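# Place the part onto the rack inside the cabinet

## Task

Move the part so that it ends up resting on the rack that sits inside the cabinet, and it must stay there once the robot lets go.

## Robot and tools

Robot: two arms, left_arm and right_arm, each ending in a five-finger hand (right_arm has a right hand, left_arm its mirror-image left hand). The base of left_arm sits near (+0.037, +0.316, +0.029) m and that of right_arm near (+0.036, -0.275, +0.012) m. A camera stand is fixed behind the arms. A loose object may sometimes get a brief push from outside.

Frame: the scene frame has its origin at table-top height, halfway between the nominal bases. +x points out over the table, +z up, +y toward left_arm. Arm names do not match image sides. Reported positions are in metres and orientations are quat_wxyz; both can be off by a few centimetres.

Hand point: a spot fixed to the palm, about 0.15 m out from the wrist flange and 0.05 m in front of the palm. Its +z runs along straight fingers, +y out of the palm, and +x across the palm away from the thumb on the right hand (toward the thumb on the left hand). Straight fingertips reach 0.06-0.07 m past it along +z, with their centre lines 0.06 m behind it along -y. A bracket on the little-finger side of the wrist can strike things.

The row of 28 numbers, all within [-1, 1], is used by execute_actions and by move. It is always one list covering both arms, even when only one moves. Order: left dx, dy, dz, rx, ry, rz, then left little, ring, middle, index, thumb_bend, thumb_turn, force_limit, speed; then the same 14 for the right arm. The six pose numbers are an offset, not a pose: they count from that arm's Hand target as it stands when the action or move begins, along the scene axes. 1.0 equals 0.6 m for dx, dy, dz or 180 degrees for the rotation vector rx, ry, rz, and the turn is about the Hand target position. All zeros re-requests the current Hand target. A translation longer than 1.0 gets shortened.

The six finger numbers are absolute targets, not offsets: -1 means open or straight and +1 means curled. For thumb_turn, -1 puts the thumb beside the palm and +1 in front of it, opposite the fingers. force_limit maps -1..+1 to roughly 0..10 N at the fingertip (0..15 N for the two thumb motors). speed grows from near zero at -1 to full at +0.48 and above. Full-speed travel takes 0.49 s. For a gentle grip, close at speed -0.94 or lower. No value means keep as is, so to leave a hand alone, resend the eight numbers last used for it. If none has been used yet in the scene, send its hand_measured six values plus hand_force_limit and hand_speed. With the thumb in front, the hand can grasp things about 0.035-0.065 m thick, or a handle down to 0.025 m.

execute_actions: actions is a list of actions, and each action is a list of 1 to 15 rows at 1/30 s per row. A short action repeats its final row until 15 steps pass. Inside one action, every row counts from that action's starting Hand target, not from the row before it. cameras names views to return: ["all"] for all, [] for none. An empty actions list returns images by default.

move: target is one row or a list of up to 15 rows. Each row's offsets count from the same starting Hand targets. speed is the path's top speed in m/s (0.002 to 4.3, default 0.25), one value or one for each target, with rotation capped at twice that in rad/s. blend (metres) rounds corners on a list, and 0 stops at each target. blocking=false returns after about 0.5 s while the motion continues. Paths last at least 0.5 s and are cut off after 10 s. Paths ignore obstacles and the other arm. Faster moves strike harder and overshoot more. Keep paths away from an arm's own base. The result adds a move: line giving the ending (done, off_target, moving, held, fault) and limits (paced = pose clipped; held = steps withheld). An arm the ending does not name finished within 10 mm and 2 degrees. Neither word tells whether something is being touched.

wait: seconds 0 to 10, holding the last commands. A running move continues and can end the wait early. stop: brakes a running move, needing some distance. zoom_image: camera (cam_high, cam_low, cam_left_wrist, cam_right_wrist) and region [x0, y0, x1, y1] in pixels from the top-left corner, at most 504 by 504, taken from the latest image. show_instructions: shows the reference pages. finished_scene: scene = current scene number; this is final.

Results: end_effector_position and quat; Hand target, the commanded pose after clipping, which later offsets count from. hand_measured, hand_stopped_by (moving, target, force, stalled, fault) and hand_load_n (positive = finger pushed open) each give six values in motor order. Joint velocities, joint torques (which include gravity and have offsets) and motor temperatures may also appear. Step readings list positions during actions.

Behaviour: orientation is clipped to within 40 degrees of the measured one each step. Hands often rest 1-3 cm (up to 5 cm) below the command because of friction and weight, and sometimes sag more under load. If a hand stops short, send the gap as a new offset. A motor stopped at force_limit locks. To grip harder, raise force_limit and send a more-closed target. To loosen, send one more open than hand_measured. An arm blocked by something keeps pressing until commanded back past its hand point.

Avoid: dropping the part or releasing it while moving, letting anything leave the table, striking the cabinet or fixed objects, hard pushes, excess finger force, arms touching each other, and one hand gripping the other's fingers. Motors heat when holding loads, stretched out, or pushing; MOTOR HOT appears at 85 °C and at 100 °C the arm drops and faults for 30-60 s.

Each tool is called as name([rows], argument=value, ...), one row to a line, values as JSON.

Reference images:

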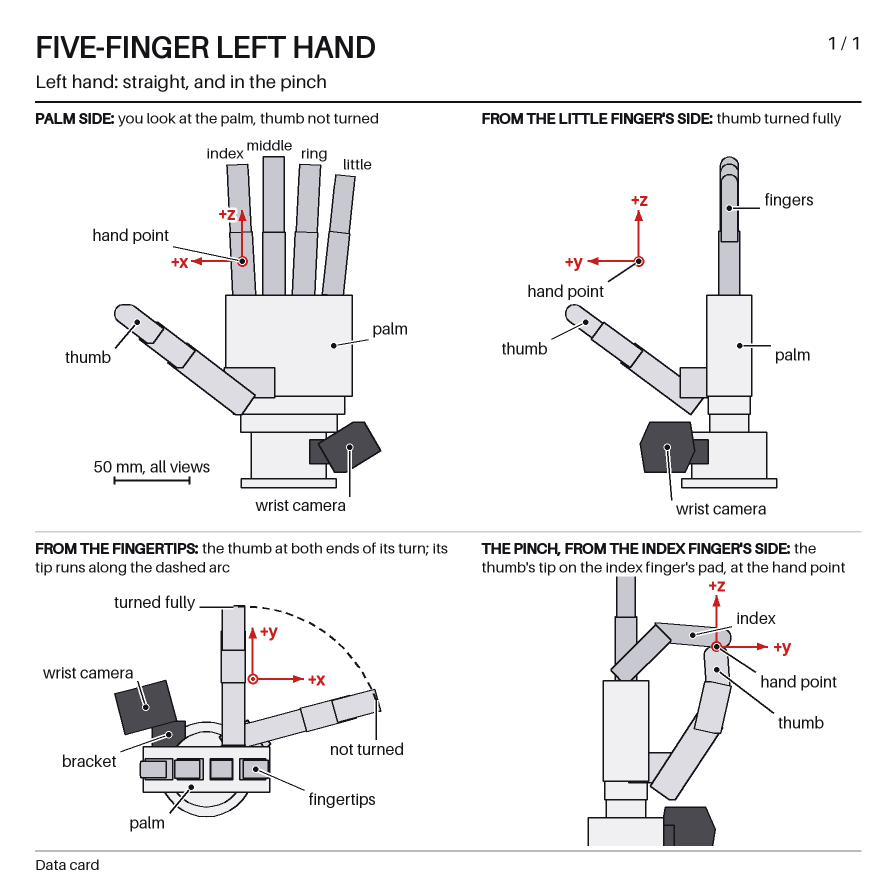

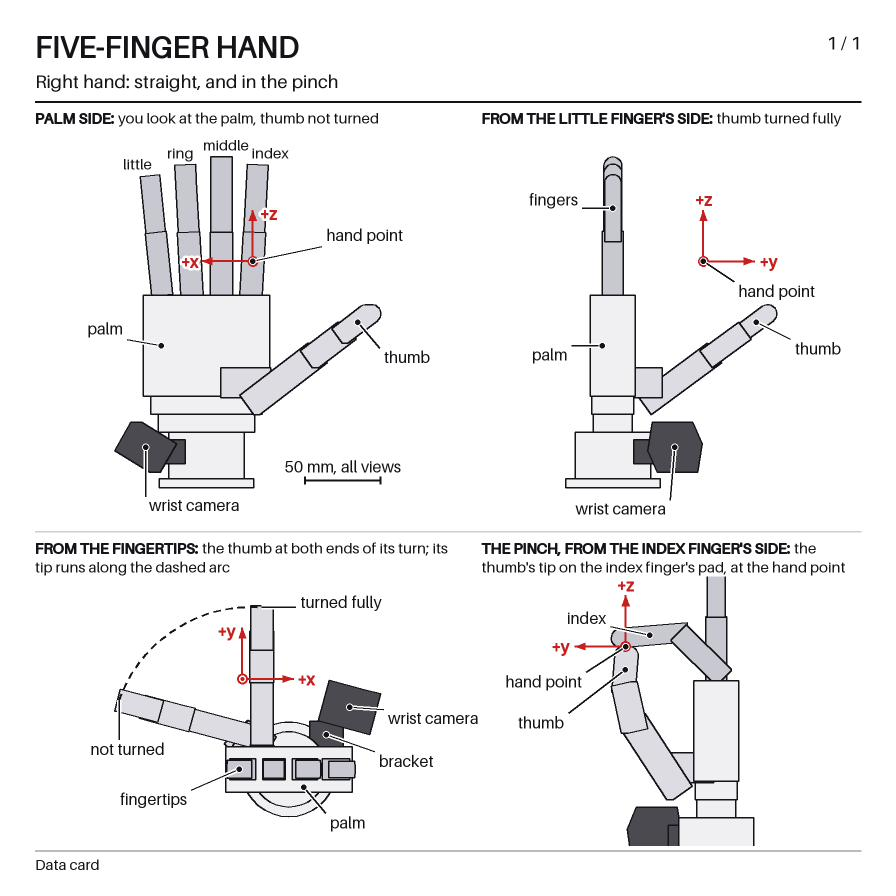

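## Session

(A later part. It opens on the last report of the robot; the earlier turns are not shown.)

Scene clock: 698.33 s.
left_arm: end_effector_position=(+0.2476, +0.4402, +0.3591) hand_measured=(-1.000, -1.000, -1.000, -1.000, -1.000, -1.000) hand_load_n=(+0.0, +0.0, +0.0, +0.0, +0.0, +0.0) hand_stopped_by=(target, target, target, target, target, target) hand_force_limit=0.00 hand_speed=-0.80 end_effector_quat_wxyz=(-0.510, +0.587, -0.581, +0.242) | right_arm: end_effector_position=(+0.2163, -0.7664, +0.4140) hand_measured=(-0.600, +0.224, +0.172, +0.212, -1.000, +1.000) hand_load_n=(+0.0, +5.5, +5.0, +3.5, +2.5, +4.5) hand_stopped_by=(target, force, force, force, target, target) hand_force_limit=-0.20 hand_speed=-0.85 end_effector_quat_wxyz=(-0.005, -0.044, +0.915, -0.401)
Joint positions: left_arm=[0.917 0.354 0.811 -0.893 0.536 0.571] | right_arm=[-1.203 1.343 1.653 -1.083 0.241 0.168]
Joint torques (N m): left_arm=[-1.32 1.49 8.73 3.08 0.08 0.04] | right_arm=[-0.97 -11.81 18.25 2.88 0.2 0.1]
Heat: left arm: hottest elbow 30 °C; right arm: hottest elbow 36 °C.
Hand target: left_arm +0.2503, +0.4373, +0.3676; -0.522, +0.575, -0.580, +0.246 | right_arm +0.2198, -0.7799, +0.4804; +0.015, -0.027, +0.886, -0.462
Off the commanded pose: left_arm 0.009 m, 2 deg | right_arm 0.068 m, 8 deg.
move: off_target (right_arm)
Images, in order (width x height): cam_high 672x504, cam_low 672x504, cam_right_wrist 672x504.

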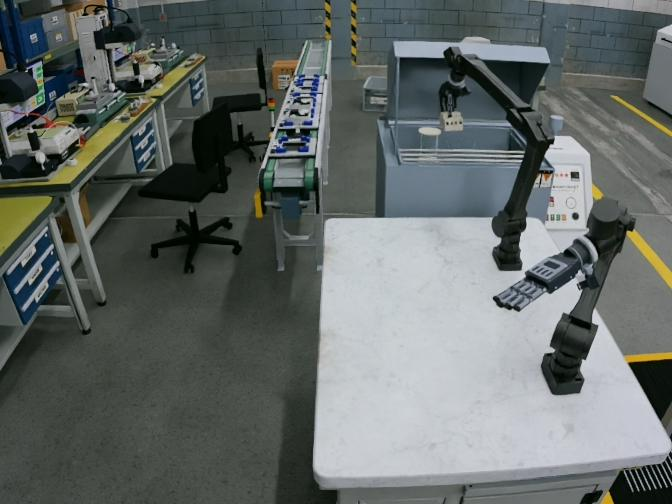

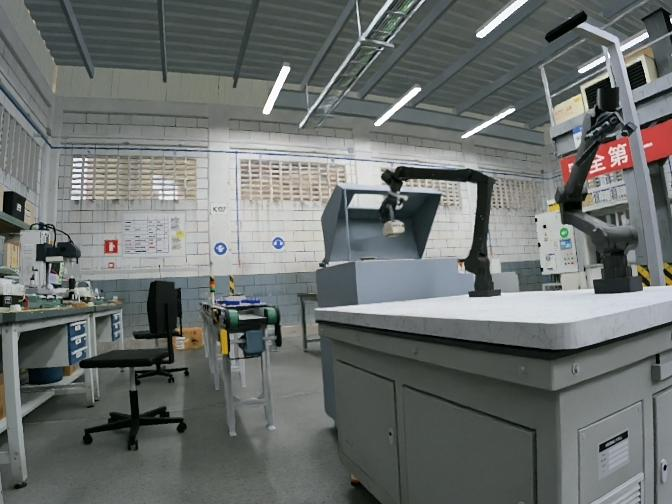

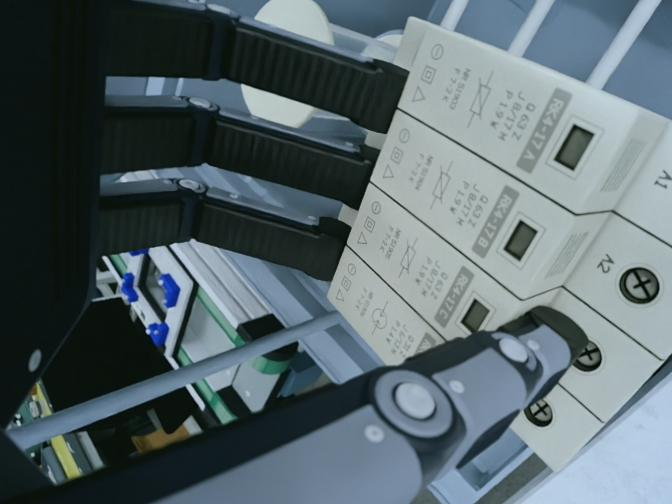

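move(target=[0,0,0,0,0,0,-1,-1,-1,-1,-1,-1,0,-0.8,0,-0.058,-0.12,-0.044,-0.014,0,-0.6,0.5,0.2,0.5,-1,1,-0.2,-0.85], speed=0.12, cameras=["cam_high","cam_low","cam_right_wrist"])

zoom_image(camera="cam_high", region=[400, 90, 520, 190])

zoom_image(camera="cam_low", region=[330, 180, 450, 280])

Scene clock: 718.50 s.
left_arm: end_effector_position=(+0.2476, +0.4402, +0.3591) hand_measured=(-1.000, -1.000, -1.000, -1.000, -1.000, -1.000) hand_load_n=(+0.0, +0.0, +0.0, -0.5, +0.0, +0.0) hand_stopped_by=(target, target, target, target, target, target) hand_force_limit=0.00 hand_speed=-0.80 end_effector_quat_wxyz=(-0.510, +0.587, -0.581, +0.242) | right_arm: end_effector_position=(+0.2229, -0.8126, +0.3649) hand_measured=(-0.600, +0.224, +0.172, +0.212, -1.000, +1.000) hand_load_n=(+0.0, +5.5, +4.5, +4.0, +2.5, +4.5) hand_stopped_by=(target, force, force, force, target, target) hand_force_limit=-0.20 hand_speed=-0.85 end_effector_quat_wxyz=(+0.021, -0.025, +0.876, -0.480)
Joint positions: left_arm=[0.917 0.354 0.811 -0.893 0.536 0.571] | right_arm=[-1.226 1.314 1.405 -0.676 0.228 0.164]
Joint torques (N m): left_arm=[-1.26 1.55 8.72 3.06 0.08 0.03] | right_arm=[-1.2 -13.68 12.03 3.62 0 -0.04]
Motor temperatures (°C): left_arm=[26 21 30 21 21 22] | right_arm=[22 24 40 23 21 23]
Heat: left arm: hottest elbow 30 °C; right arm: hottest elbow 40 °C.
Hand target: left_arm +0.2503, +0.4373, +0.3676; -0.522, +0.575, -0.580, +0.246 | right_arm +0.2199, -0.8147, +0.4083; +0.032, -0.018, +0.852, -0.522
Off the commanded pose: left_arm 0.009 m, 2 deg | right_arm 0.044 m, 6 deg.
move: off_target (right_arm)
Images, in order (width x height): cam_high 672x504, cam_low 672x504, cam_right_wrist 672x504.

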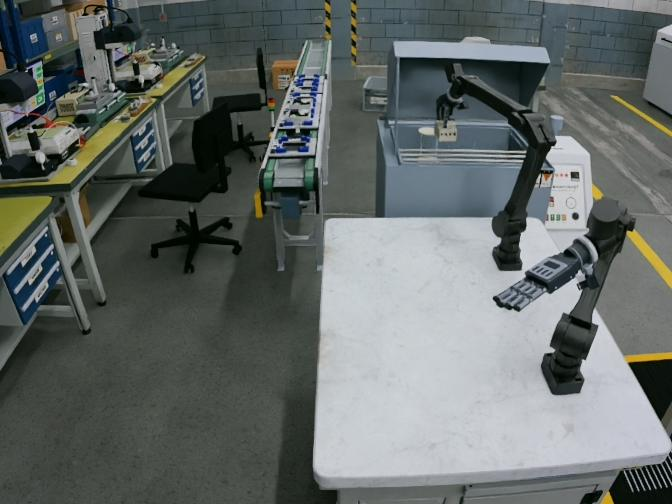

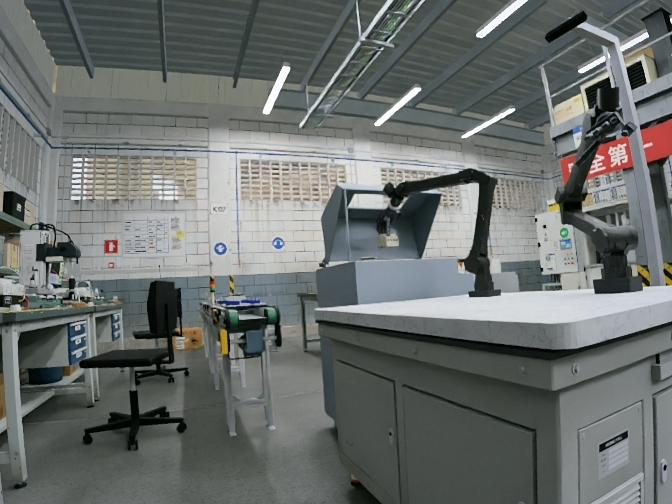

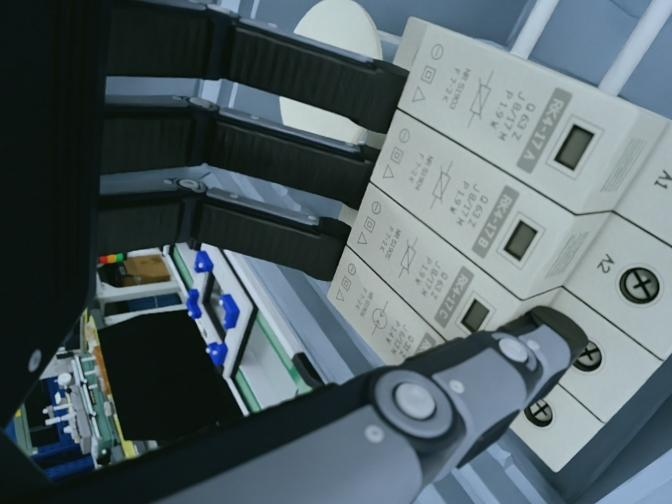

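Scaled by 4.200.

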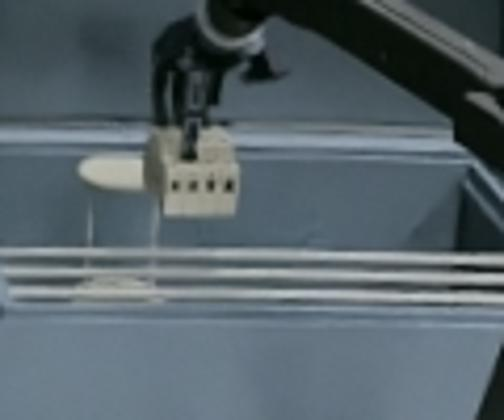

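Scaled by 4.200.

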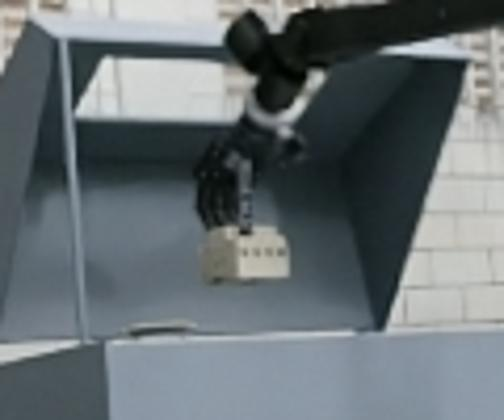

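move(target=[0,0,0,0,0,0,-1,-1,-1,-1,-1,-1,0,-0.8,-0.09,0,-0.13,0.012,0,0,-0.6,0.5,0.2,0.5,-1,1,-0.2,-0.85], speed=0.08, cameras=["cam_high","cam_right_wrist"])

zoom_image(camera="cam_high", region=[400, 90, 520, 190])

Scene clock: 735.23 s.
left_arm: end_effector_position=(+0.2476, +0.4402, +0.3591) hand_measured=(-1.000, -1.000, -1.000, -1.000, -1.000, -1.000) hand_load_n=(+0.0, +0.0, +0.0, +0.0, +0.0, +0.0) hand_stopped_by=(target, target, target, target, target, target) hand_force_limit=0.00 hand_speed=-0.80 end_effector_quat_wxyz=(-0.510, +0.587, -0.581, +0.242) | right_arm: end_effector_position=(+0.1664, -0.8095, +0.2905) hand_measured=(-0.600, +0.224, +0.172, +0.212, -1.000, +1.000) hand_load_n=(+0.0, +6.0, +4.5, +3.5, +2.5, +4.5) hand_stopped_by=(target, force, force, force, target, target) hand_force_limit=-0.20 hand_speed=-0.85 end_effector_quat_wxyz=(+0.026, -0.020, +0.885, -0.464)
Joint positions: left_arm=[0.917 0.354 0.811 -0.893 0.536 0.571] | right_arm=[-1.358 1.281 1.195 -0.522 0.11 0.109]
Joint torques (N m): left_arm=[-1.26 1.49 8.75 3.08 0.08 0.03] | right_arm=[-1.08 -13.1 11.66 3.6 -0.08 -0.03]
Heat: left arm: hottest elbow 30 °C; right arm: hottest elbow 39 °C.
Hand target: left_arm +0.2503, +0.4373, +0.3676; -0.522, +0.575, -0.580, +0.246 | right_arm +0.1656, -0.8146, +0.3302; +0.032, -0.018, +0.862, -0.506
Off the commanded pose: left_arm 0.009 m, 2 deg | right_arm 0.040 m, 6 deg.
move: off_target (right_arm)
Images, in order (width x height): cam_high 672x504, cam_right_wrist 672x504.

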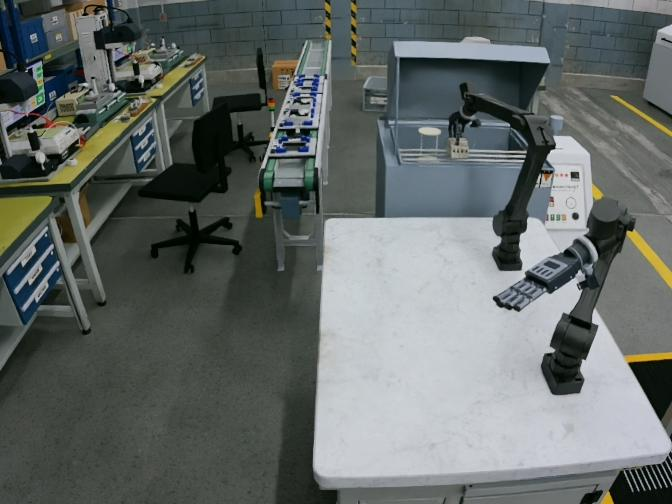

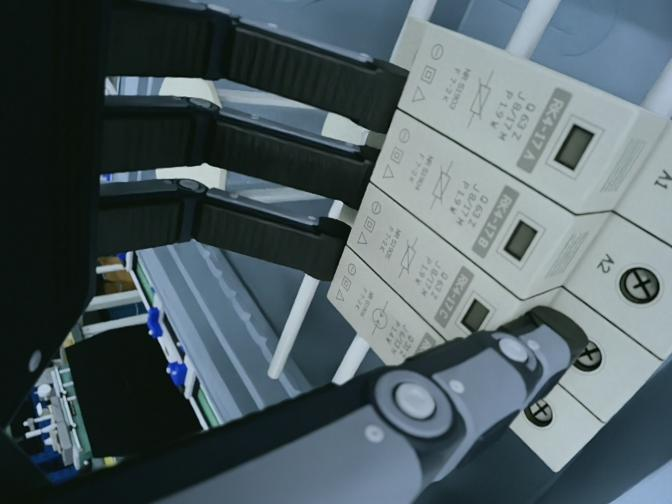

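Scaled by 4.200.

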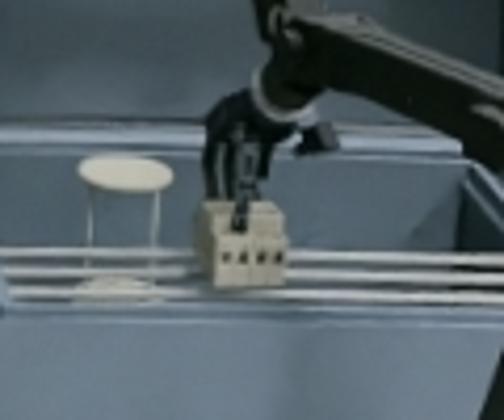

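move(target=[0,0,0,0,0,0,-1,-1,-1,-1,-1,-1,0,-0.8,0,-0.017,-0.025,0.01,0,0,-0.6,0.5,0.2,0.5,-1,1,-0.2,-0.85], speed=0.05, cameras=["cam_high","cam_right_wrist"])

zoom_image(camera="cam_high", region=[400, 90, 520, 190])

Scene clock: 744.87 s.
left_arm: end_effector_position=(+0.2476, +0.4402, +0.3591) hand_measured=(-1.000, -1.000, -1.000, -1.000, -1.000, -1.000) hand_load_n=(+0.0, +0.0, +0.0, +0.0, +0.0, +0.0) hand_stopped_by=(target, target, target, target, target, target) hand_force_limit=0.00 hand_speed=-0.80 end_effector_quat_wxyz=(-0.510, +0.587, -0.581, +0.242) | right_arm: end_effector_position=(+0.1666, -0.8115, +0.2831) hand_measured=(-0.600, +0.224, +0.172, +0.212, -1.000, +1.000) hand_load_n=(+0.0, +5.5, +4.5, +3.5, +2.5, +4.5) hand_stopped_by=(target, force, force, force, target, target) hand_force_limit=-0.20 hand_speed=-0.85 end_effector_quat_wxyz=(+0.028, -0.021, +0.888, -0.458)
Joint positions: left_arm=[0.917 0.354 0.811 -0.893 0.536 0.571] | right_arm=[-1.362 1.295 1.195 -0.522 0.101 0.109]
Joint torques (N m): left_arm=[-1.26 1.49 8.73 3.07 0.08 0.04] | right_arm=[-1.32 -11.63 12.89 3.47 -0.11 -0.01]
Heat: left arm: hottest elbow 30 °C; right arm: hottest elbow 37 °C.
Hand target: left_arm +0.2503, +0.4373, +0.3676; -0.522, +0.575, -0.580, +0.246 | right_arm +0.1658, -0.8248, +0.3152; +0.033, -0.017, +0.869, -0.493
Off the commanded pose: left_arm 0.009 m, 2 deg | right_arm 0.035 m, 5 deg.
move: off_target (right_arm)
Images, in order (width x height): cam_high 672x504, cam_right_wrist 672x504.

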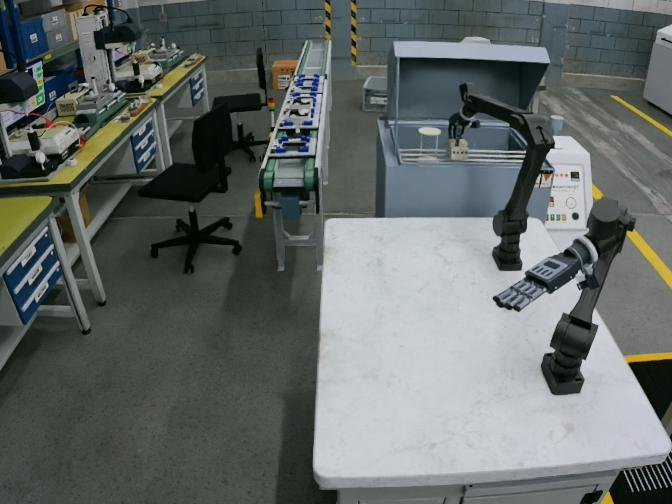

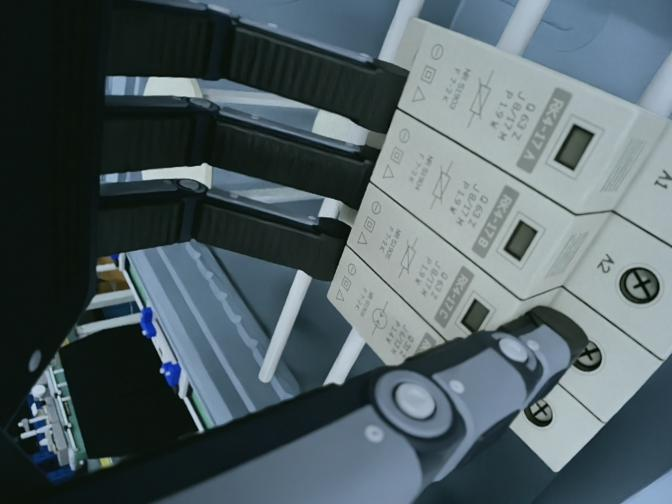

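Scaled by 4.200.

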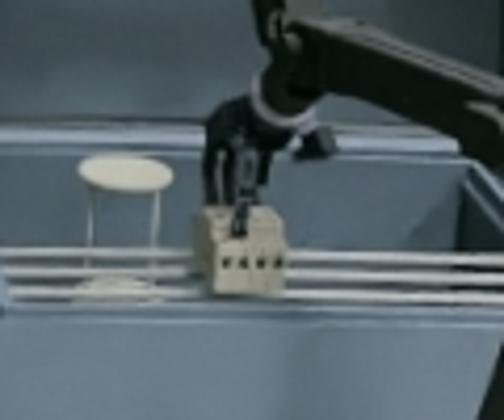

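move(target=[0,0,0,0,0,0,-1,-1,-1,-1,-1,-1,0,-0.8,0,0,-0.018,0,0,0,-0.6,0.5,0.2,0.5,-1,1,-0.2,-0.85], speed=0.05, cameras=["cam_high","cam_right_wrist"])

zoom_image(camera="cam_high", region=[400, 90, 520, 190])

Scene clock: 762.33 s.
left_arm: end_effector_position=(+0.2476, +0.4402, +0.3591) hand_measured=(-1.000, -1.000, -1.000, -1.000, -1.000, -1.000) hand_load_n=(+0.0, +0.0, +0.0, +0.0, +0.0, -0.5) hand_stopped_by=(target, target, target, target, target, target) hand_force_limit=0.00 hand_speed=-0.80 end_effector_quat_wxyz=(-0.510, +0.587, -0.581, +0.242) | right_arm: end_effector_position=(+0.1673, -0.8148, +0.2821) hand_measured=(-0.600, +0.224, +0.172, +0.212, -1.000, +1.000) hand_load_n=(+0.0, +5.5, +5.0, +3.5, +2.5, +5.0) hand_stopped_by=(target, force, force, force, target, target) hand_force_limit=-0.20 hand_speed=-0.85 end_effector_quat_wxyz=(+0.029, -0.020, +0.885, -0.464)
Joint positions: left_arm=[0.917 0.354 0.811 -0.893 0.536 0.571] | right_arm=[-1.362 1.297 1.187 -0.496 0.101 0.109]
Joint torques (N m): left_arm=[-1.26 1.49 8.73 3.07 0.08 0.03] | right_arm=[-1.32 -11.05 11.37 3.62 -0.11 -0.01]
Heat: left arm: hottest elbow 30 °C; right arm: hottest elbow 37 °C.
Hand target: left_arm +0.2503, +0.4373, +0.3676; -0.522, +0.575, -0.580, +0.246 | right_arm +0.1657, -0.8249, +0.3044; +0.033, -0.017, +0.869, -0.493
Off the commanded pose: left_arm 0.009 m, 2 deg | right_arm 0.024 m, 4 deg.
move: off_target (right_arm)
Images, in order (width x height): cam_high 672x504, cam_right_wrist 672x504.

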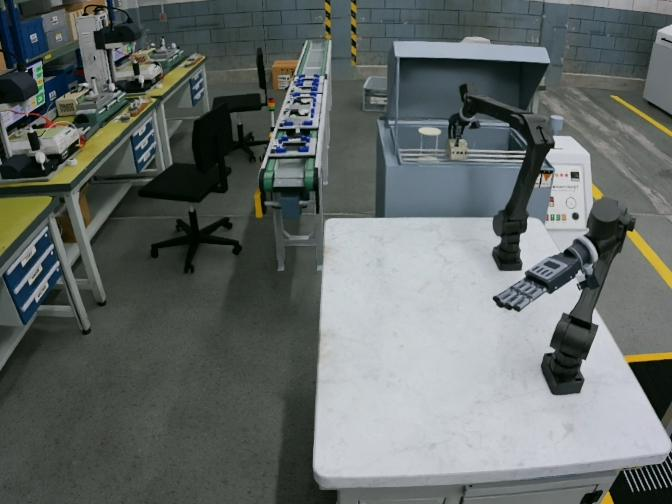

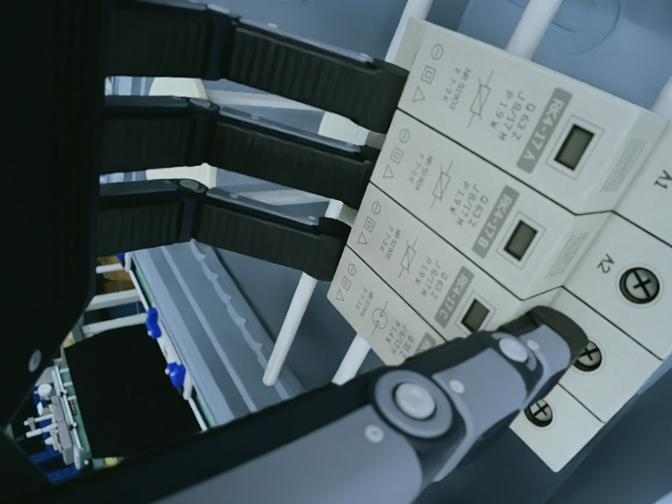

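Scaled by 4.200.

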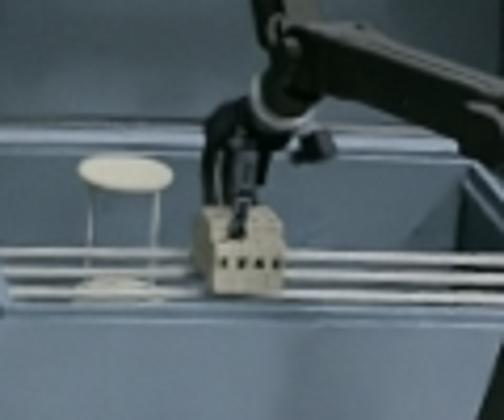

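move([
  [0,0,0,0,0,0,-1,-1,-1,-1,-1,-1,0,-0.8,0,0,0.045,0,0,0,-0.6,0.5,0.2,0.5,-1,1,-0.2,-0.85],
  [0,0,0,0,0,0,-1,-1,-1,-1,-1,-1,0,-0.8,0,0.038,0.045,0,0,0,-0.6,0.5,0.2,0.5,-1,1,-0.2,-0.85],
], speed=0.06, cameras=["cam_high","cam_right_wrist"])

zoom_image(camera="cam_high", region=[400, 90, 520, 190])

Scene clock: 777.30 s.
left_arm: end_effector_position=(+0.2476, +0.4402, +0.3591) hand_measured=(-1.000, -1.000, -1.000, -1.000, -1.000, -1.000) hand_load_n=(+0.0, +0.0, +0.0, +0.0, +0.0, +0.0) hand_stopped_by=(target, target, target, target, target, target) hand_force_limit=0.00 hand_speed=-0.80 end_effector_quat_wxyz=(-0.510, +0.587, -0.581, +0.242) | right_arm: end_effector_position=(+0.1631, -0.7999, +0.2958) hand_measured=(-0.600, +0.224, +0.172, +0.212, -1.000, +1.000) hand_load_n=(+0.0, +5.5, +5.0, +3.5, +2.5, +4.5) hand_stopped_by=(target, force, force, force, target, target) hand_force_limit=-0.20 hand_speed=-0.85 end_effector_quat_wxyz=(+0.027, -0.019, +0.886, -0.463)
Joint positions: left_arm=[0.917 0.354 0.811 -0.893 0.536 0.571] | right_arm=[-1.362 1.254 1.187 -0.542 0.106 0.109]
Joint torques (N m): left_arm=[-1.2 1.55 8.73 3.08 0.09 0.04] | right_arm=[-0.32 -11.87 12.86 2.14 0.06 0.05]
Heat: left arm: hottest elbow 30 °C; right arm: hottest elbow 37 °C.
Hand target: left_arm +0.2503, +0.4373, +0.3676; -0.522, +0.575, -0.580, +0.246 | right_arm +0.1657, -0.8021, +0.3314; +0.033, -0.017, +0.869, -0.493
Off the commanded pose: left_arm 0.009 m, 2 deg | right_arm 0.036 m, 4 deg.
move: off_target (right_arm)
Images, in order (width x height): cam_high 672x504, cam_right_wrist 672x504.

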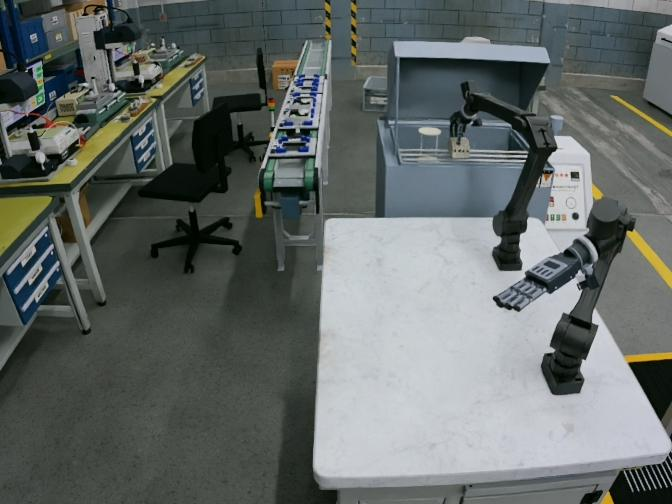

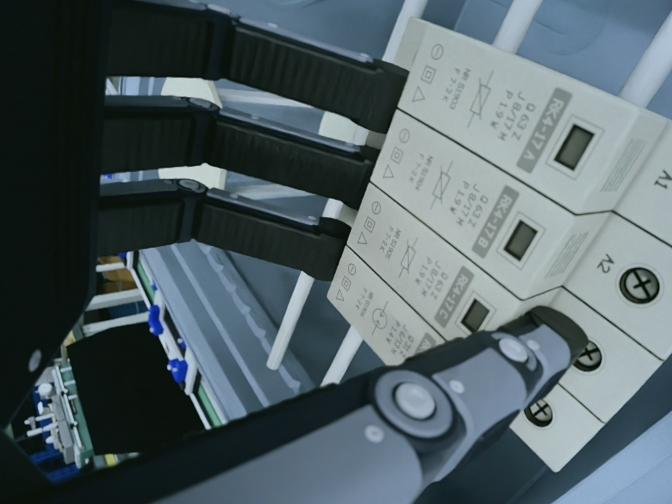

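Scaled by 4.200.

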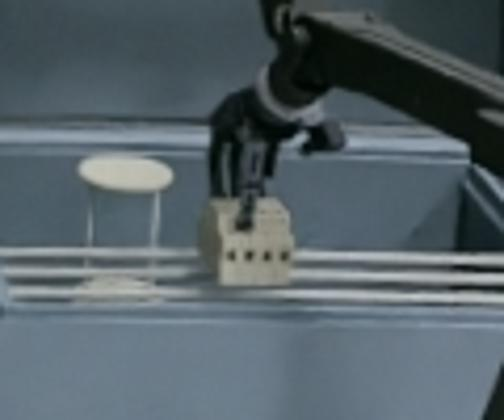

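move([
  [0,0,0,0,0,0,-1,-1,-1,-1,-1,-1,0,-0.8,0,0.018,0.0,0,0,0,-0.6,0.5,0.2,0.5,-1,1,-0.2,-0.85],
  [0,0,0,0,0,0,-1,-1,-1,-1,-1,-1,0,-0.8,0,0.018,-0.045,0,0,0,-0.6,0.5,0.2,0.5,-1,1,-0.2,-0.85],
], speed=0.05, cameras=["cam_high","cam_right_wrist"])

zoom_image(camera="cam_high", region=[430, 120, 490, 180])

Scene clock: 785.97 s.
left_arm: end_effector_position=(+0.2476, +0.4402, +0.3591) hand_measured=(-1.000, -1.000, -1.000, -1.000, -1.000, -1.000) hand_load_n=(+0.0, +0.0, +0.0, +0.0, +0.0, +0.0) hand_stopped_by=(target, target, target, target, target, target) hand_force_limit=0.00 hand_speed=-0.80 end_effector_quat_wxyz=(-0.510, +0.587, -0.581, +0.242) | right_arm: end_effector_position=(+0.1615, -0.7880, +0.2794) hand_measured=(-0.600, +0.224, +0.172, +0.212, -1.000, +1.000) hand_load_n=(+0.0, +5.5, +4.5, +3.5, +2.5, +4.0) hand_stopped_by=(target, force, force, force, target, target) hand_force_limit=-0.20 hand_speed=-0.85 end_effector_quat_wxyz=(+0.025, -0.020, +0.886, -0.462)
Joint positions: left_arm=[0.917 0.354 0.811 -0.893 0.536 0.571] | right_arm=[-1.358 1.227 1.122 -0.507 0.111 0.109]
Joint torques (N m): left_arm=[-1.32 1.55 8.73 3.08 0.09 0.04] | right_arm=[-0.15 -11.22 10.63 3.41 0.04 0.08]
Heat: left arm: hottest elbow 30 °C; right arm: hottest elbow 37 °C.
Hand target: left_arm +0.2503, +0.4373, +0.3676; -0.522, +0.575, -0.580, +0.246 | right_arm +0.1657, -0.7912, +0.3044; +0.033, -0.017, +0.869, -0.493
Off the commanded pose: left_arm 0.009 m, 2 deg | right_arm 0.026 m, 4 deg.
move: off_target (right_arm)
Images, in order (width x height): cam_high 672x504, cam_right_wrist 672x504.

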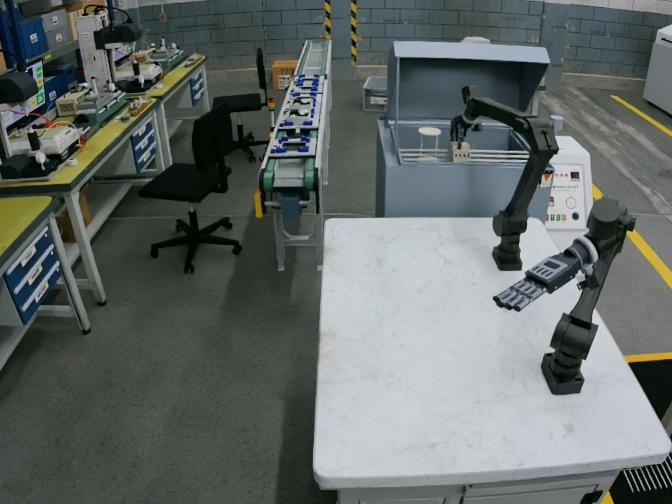

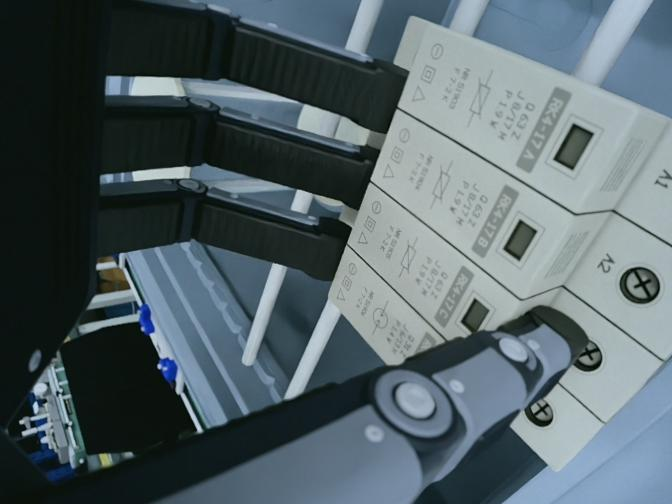

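Scaled by 8.400.

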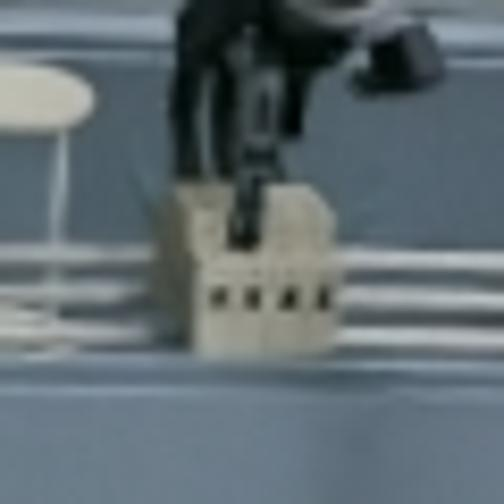

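move([
  [0,0,0,0,0,0,-1,-1,-1,-1,-1,-1,0,-0.8,0,0.0,0.04,0,0,0,-0.6,0.5,0.2,0.5,-1,1,-0.2,-0.85],
  [0,0,0,0,0,0,-1,-1,-1,-1,-1,-1,0,-0.8,0,-0.019,0.04,0,0,0,-0.6,0.5,0.2,0.5,-1,1,-0.2,-0.85],
  [0,0,0,0,0,0,-1,-1,-1,-1,-1,-1,0,-0.8,0,-0.019,-0.01,0,0,0,-0.6,0.5,0.2,0.5,-1,1,-0.2,-0.85],
], speed=0.05, cameras=["cam_high","cam_right_wrist"])

zoom_image(camera="cam_high", region=[430, 120, 490, 180])

Scene clock: 797.77 s.
left_arm: end_effector_position=(+0.2476, +0.4402, +0.3591) hand_measured=(-1.000, -1.000, -1.000, -1.000, -1.000, -1.000) hand_load_n=(+0.0, +0.0, +0.0, +0.0, +0.0, +0.0) hand_stopped_by=(target, target, target, target, target, target) hand_force_limit=0.00 hand_speed=-0.80 end_effector_quat_wxyz=(-0.510, +0.587, -0.581, +0.242) | right_arm: end_effector_position=(+0.1629, -0.7934, +0.2752) hand_measured=(-0.600, +0.224, +0.172, +0.212, -1.000, +1.000) hand_load_n=(+0.0, +6.0, +4.5, +3.5, +2.5, +4.0) hand_stopped_by=(target, force, force, force, target, target) hand_force_limit=-0.20 hand_speed=-0.85 end_effector_quat_wxyz=(+0.026, -0.020, +0.885, -0.464)
Joint positions: left_arm=[0.917 0.354 0.811 -0.893 0.536 0.571] | right_arm=[-1.358 1.242 1.122 -0.489 0.109 0.11]
Joint torques (N m): left_arm=[-1.26 1.55 8.72 3.07 0.09 0.03] | right_arm=[-0.62 -9.99 11.38 3.63 -0.09 0.04]
Heat: left arm: hottest elbow 30 °C; right arm: hottest elbow 37 °C.
Hand target: left_arm +0.2503, +0.4373, +0.3676; -0.522, +0.575, -0.580, +0.246 | right_arm +0.1657, -0.8027, +0.2984; +0.033, -0.017, +0.869, -0.493
Off the commanded pose: left_arm 0.009 m, 2 deg | right_arm 0.025 m, 4 deg.
move: off_target (right_arm)
Images, in order (width x height): cam_high 672x504, cam_right_wrist 672x504.

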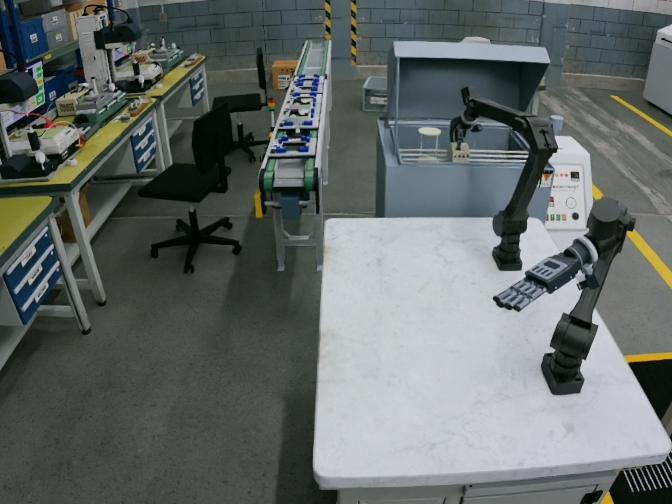

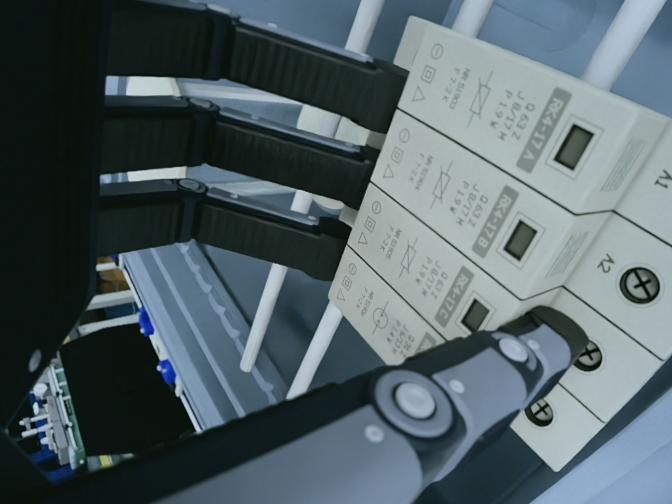

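Scaled by 8.400.

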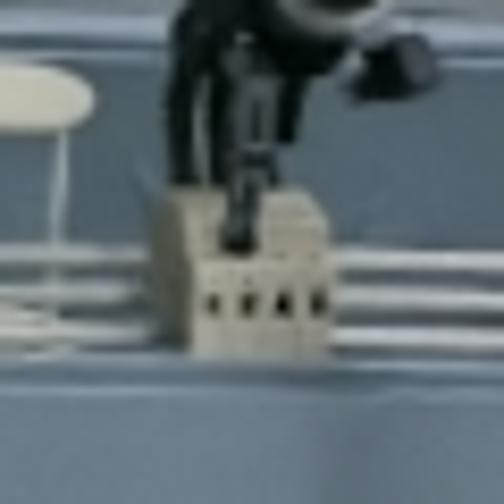

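move([
  [0,0,0,0,0,0,-1,-1,-1,-1,-1,-1,0,-0.8,0,0.0,0.055,0,0,0,-0.6,0.5,0.2,0.5,-1,1,-0.2,-0.85],
  [0,0,0,0,0,0,-1,-1,-1,-1,-1,-1,0,-0.8,0,-0.035,0.055,0,0,0,-0.6,0.5,0.2,0.5,-1,1,-0.2,-0.85],
], speed=0.05, cameras=["cam_high","cam_right_wrist"])

zoom_image(camera="cam_high", region=[430, 120, 490, 180])

Scene clock: 818.03 s.
left_arm: end_effector_position=(+0.2476, +0.4402, +0.3591) hand_measured=(-1.000, -1.000, -1.000, -1.000, -1.000, -1.000) hand_load_n=(+0.0, +0.0, +0.0, +0.0, +0.0, +0.0) hand_stopped_by=(target, target, target, target, target, target) hand_force_limit=0.00 hand_speed=-0.80 end_effector_quat_wxyz=(-0.510, +0.587, -0.581, +0.242) | right_arm: end_effector_position=(+0.1641, -0.7962, +0.2675) hand_measured=(-0.600, +0.224, +0.172, +0.212, -1.000, +1.000) hand_load_n=(+0.0, +4.5, +5.0, +4.0, +2.5, +3.5) hand_stopped_by=(target, force, force, force, target, target) hand_force_limit=-0.20 hand_speed=-0.85 end_effector_quat_wxyz=(+0.026, -0.022, +0.896, -0.443)
Joint positions: left_arm=[0.917 0.354 0.811 -0.893 0.536 0.571] | right_arm=[-1.36 1.275 1.152 -0.532 0.101 0.111]
Joint torques (N m): left_arm=[-1.2 1.49 8.73 3.07 0.08 0.03] | right_arm=[-1.32 -10.4 19.14 2.02 -0.08 -0.03]
Heat: left arm: hottest elbow 30 °C; right arm: hottest elbow 36 °C.
Hand target: left_arm +0.2503, +0.4373, +0.3676; -0.522, +0.575, -0.580, +0.246 | right_arm +0.1659, -0.8237, +0.3315; +0.033, -0.017, +0.869, -0.493
Off the commanded pose: left_arm 0.009 m, 2 deg | right_arm 0.070 m, 7 deg.
move: off_target (right_arm)
Images, in order (width x height): cam_high 672x504, cam_right_wrist 672x504.

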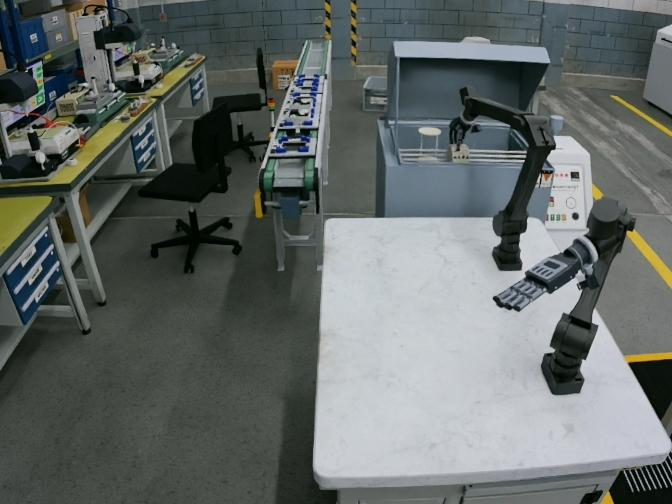

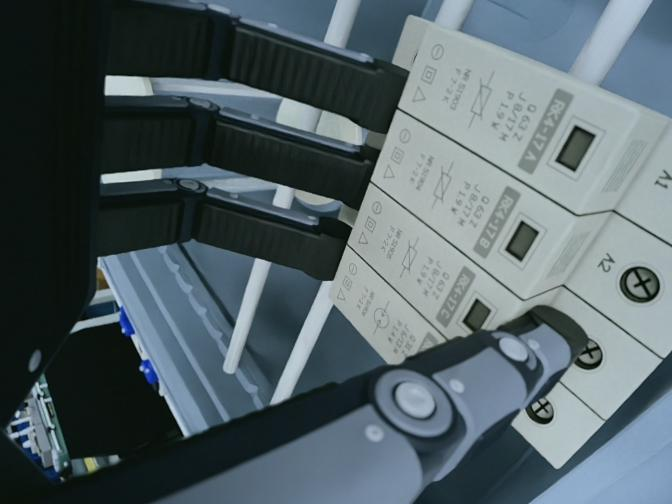

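Scaled by 8.400.

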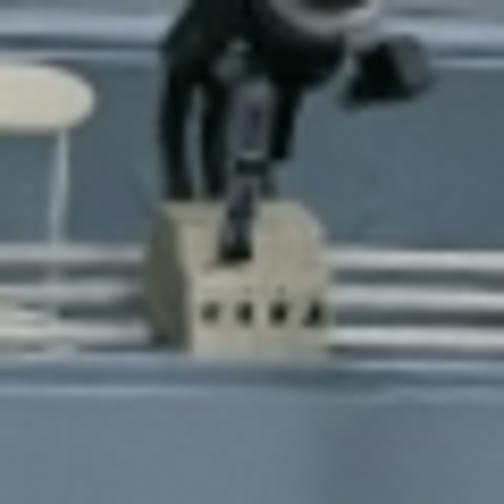

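move([
  [0,0,0,0,0,0,-1,-1,-1,-1,-1,-1,0,-0.8,0,0.0,0.06,0,0,0,-0.6,0.5,0.2,0.5,-1,1,-0.2,-0.85],
], speed=0.06, cameras=["cam_high","cam_right_wrist"])

zoom_image(camera="cam_high", region=[430, 120, 490, 180])

Scene clock: 828.97 s.
left_arm: end_effector_position=(+0.2476, +0.4402, +0.3591) hand_measured=(-1.000, -1.000, -1.000, -1.000, -1.000, -1.000) hand_load_n=(+0.0, +0.0, +0.0, +0.0, +0.0, +0.0) hand_stopped_by=(target, target, target, target, target, target) hand_force_limit=0.00 hand_speed=-0.80 end_effector_quat_wxyz=(-0.510, +0.587, -0.581, +0.242) | right_arm: end_effector_position=(+0.1650, -0.8015, +0.3046) hand_measured=(-0.600, +0.224, +0.172, +0.212, -1.000, +1.000) hand_load_n=(+0.0, +4.5, +5.0, +4.0, +2.5, +3.5) hand_stopped_by=(target, force, force, force, target, target) hand_force_limit=-0.20 hand_speed=-0.85 end_effector_quat_wxyz=(+0.026, -0.022, +0.895, -0.444)
Joint positions: left_arm=[0.917 0.354 0.811 -0.893 0.536 0.571] | right_arm=[-1.361 1.281 1.254 -0.626 0.101 0.11]
Joint torques (N m): left_arm=[-1.26 1.55 8.72 3.08 0.09 0.03] | right_arm=[-1.32 -10.58 18.78 2.06 -0.07 -0.02]
Heat: left arm: hottest elbow 30 °C; right arm: hottest elbow 38 °C.
Hand target: left_arm +0.2503, +0.4373, +0.3676; -0.522, +0.575, -0.580, +0.246 | right_arm +0.1656, -0.8237, +0.3674; +0.033, -0.017, +0.869, -0.493
Off the commanded pose: left_arm 0.009 m, 2 deg | right_arm 0.067 m, 6 deg.
move: off_target (right_arm)
Images, in order (width x height): cam_high 672x504, cam_right_wrist 672x504.

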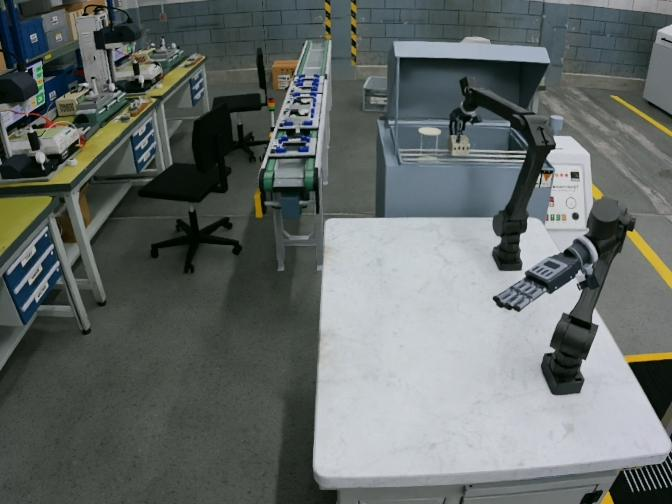

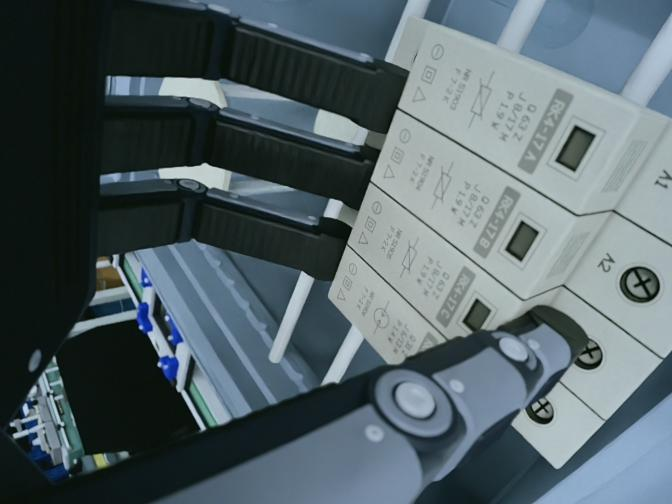

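Scaled by 8.400.

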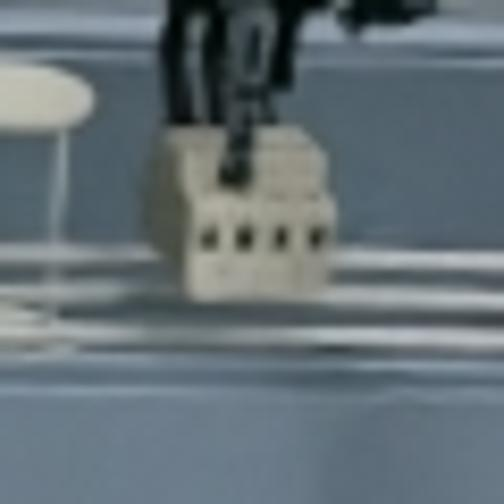

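move([
  [0,0,0,0,0,0,-1,-1,-1,-1,-1,-1,0,-0.8,0,-0.02,0.0,-0.008,0,0,-0.6,0.5,0.2,0.5,-1,1,-0.2,-0.85],
  [0,0,0,0,0,0,-1,-1,-1,-1,-1,-1,0,-0.8,0,-0.02,-0.08,-0.008,0,0,-0.6,0.5,0.2,0.5,-1,1,-0.2,-0.85],
], speed=0.06, cameras=["cam_high","cam_right_wrist"])

zoom_image(camera="cam_high", region=[430, 120, 490, 180])

Scene clock: 842.90 s.
left_arm: end_effector_position=(+0.2476, +0.4402, +0.3591) hand_measured=(-1.000, -1.000, -1.000, -1.000, -1.000, -1.000) hand_load_n=(+0.0, +0.0, +0.0, +0.0, +0.0, -0.5) hand_stopped_by=(target, target, target, target, target, target) hand_force_limit=0.00 hand_speed=-0.80 end_effector_quat_wxyz=(-0.510, +0.587, -0.581, +0.242) | right_arm: end_effector_position=(+0.1675, -0.8261, +0.2921) hand_measured=(-0.600, +0.224, +0.172, +0.212, -1.000, +1.000) hand_load_n=(+0.0, +5.0, +5.0, +4.0, +2.0, +3.5) hand_stopped_by=(target, force, force, force, target, target) hand_force_limit=-0.20 hand_speed=-0.85 end_effector_quat_wxyz=(+0.029, -0.020, +0.881, -0.472)
Joint positions: left_arm=[0.917 0.354 0.811 -0.893 0.536 0.571] | right_arm=[-1.365 1.316 1.222 -0.496 0.101 0.105]
Joint torques (N m): left_arm=[-1.32 1.55 8.73 3.08 0.08 0.03] | right_arm=[-1.32 -11.11 11.69 3.64 -0.11 -0.03]
Heat: left arm: hottest elbow 30 °C; right arm: hottest elbow 41 °C.
Hand target: left_arm +0.2503, +0.4373, +0.3676; -0.522, +0.575, -0.580, +0.246 | right_arm +0.1656, -0.8357, +0.3195; +0.033, -0.017, +0.863, -0.504
Off the commanded pose: left_arm 0.009 m, 2 deg | right_arm 0.029 m, 4 deg.
move: off_target (right_arm)
Images, in order (width x height): cam_high 672x504, cam_right_wrist 672x504.

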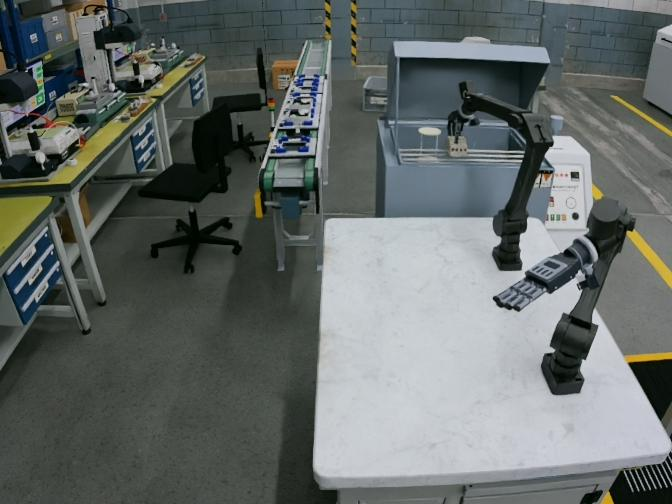

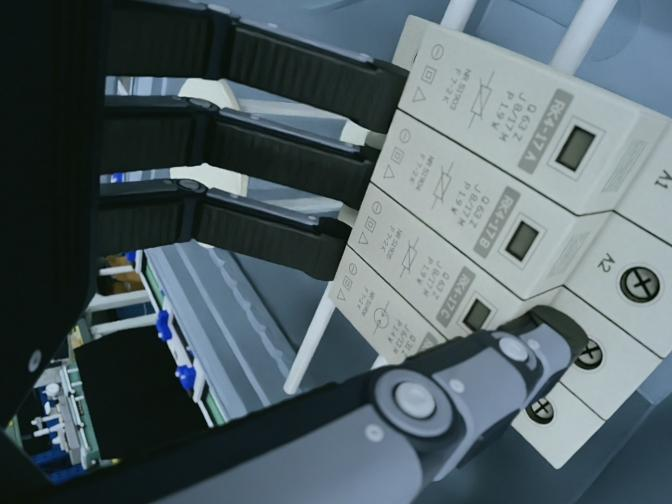

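Scaled by 8.400.

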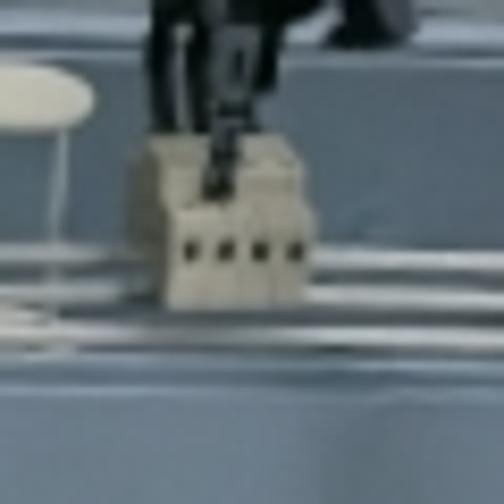

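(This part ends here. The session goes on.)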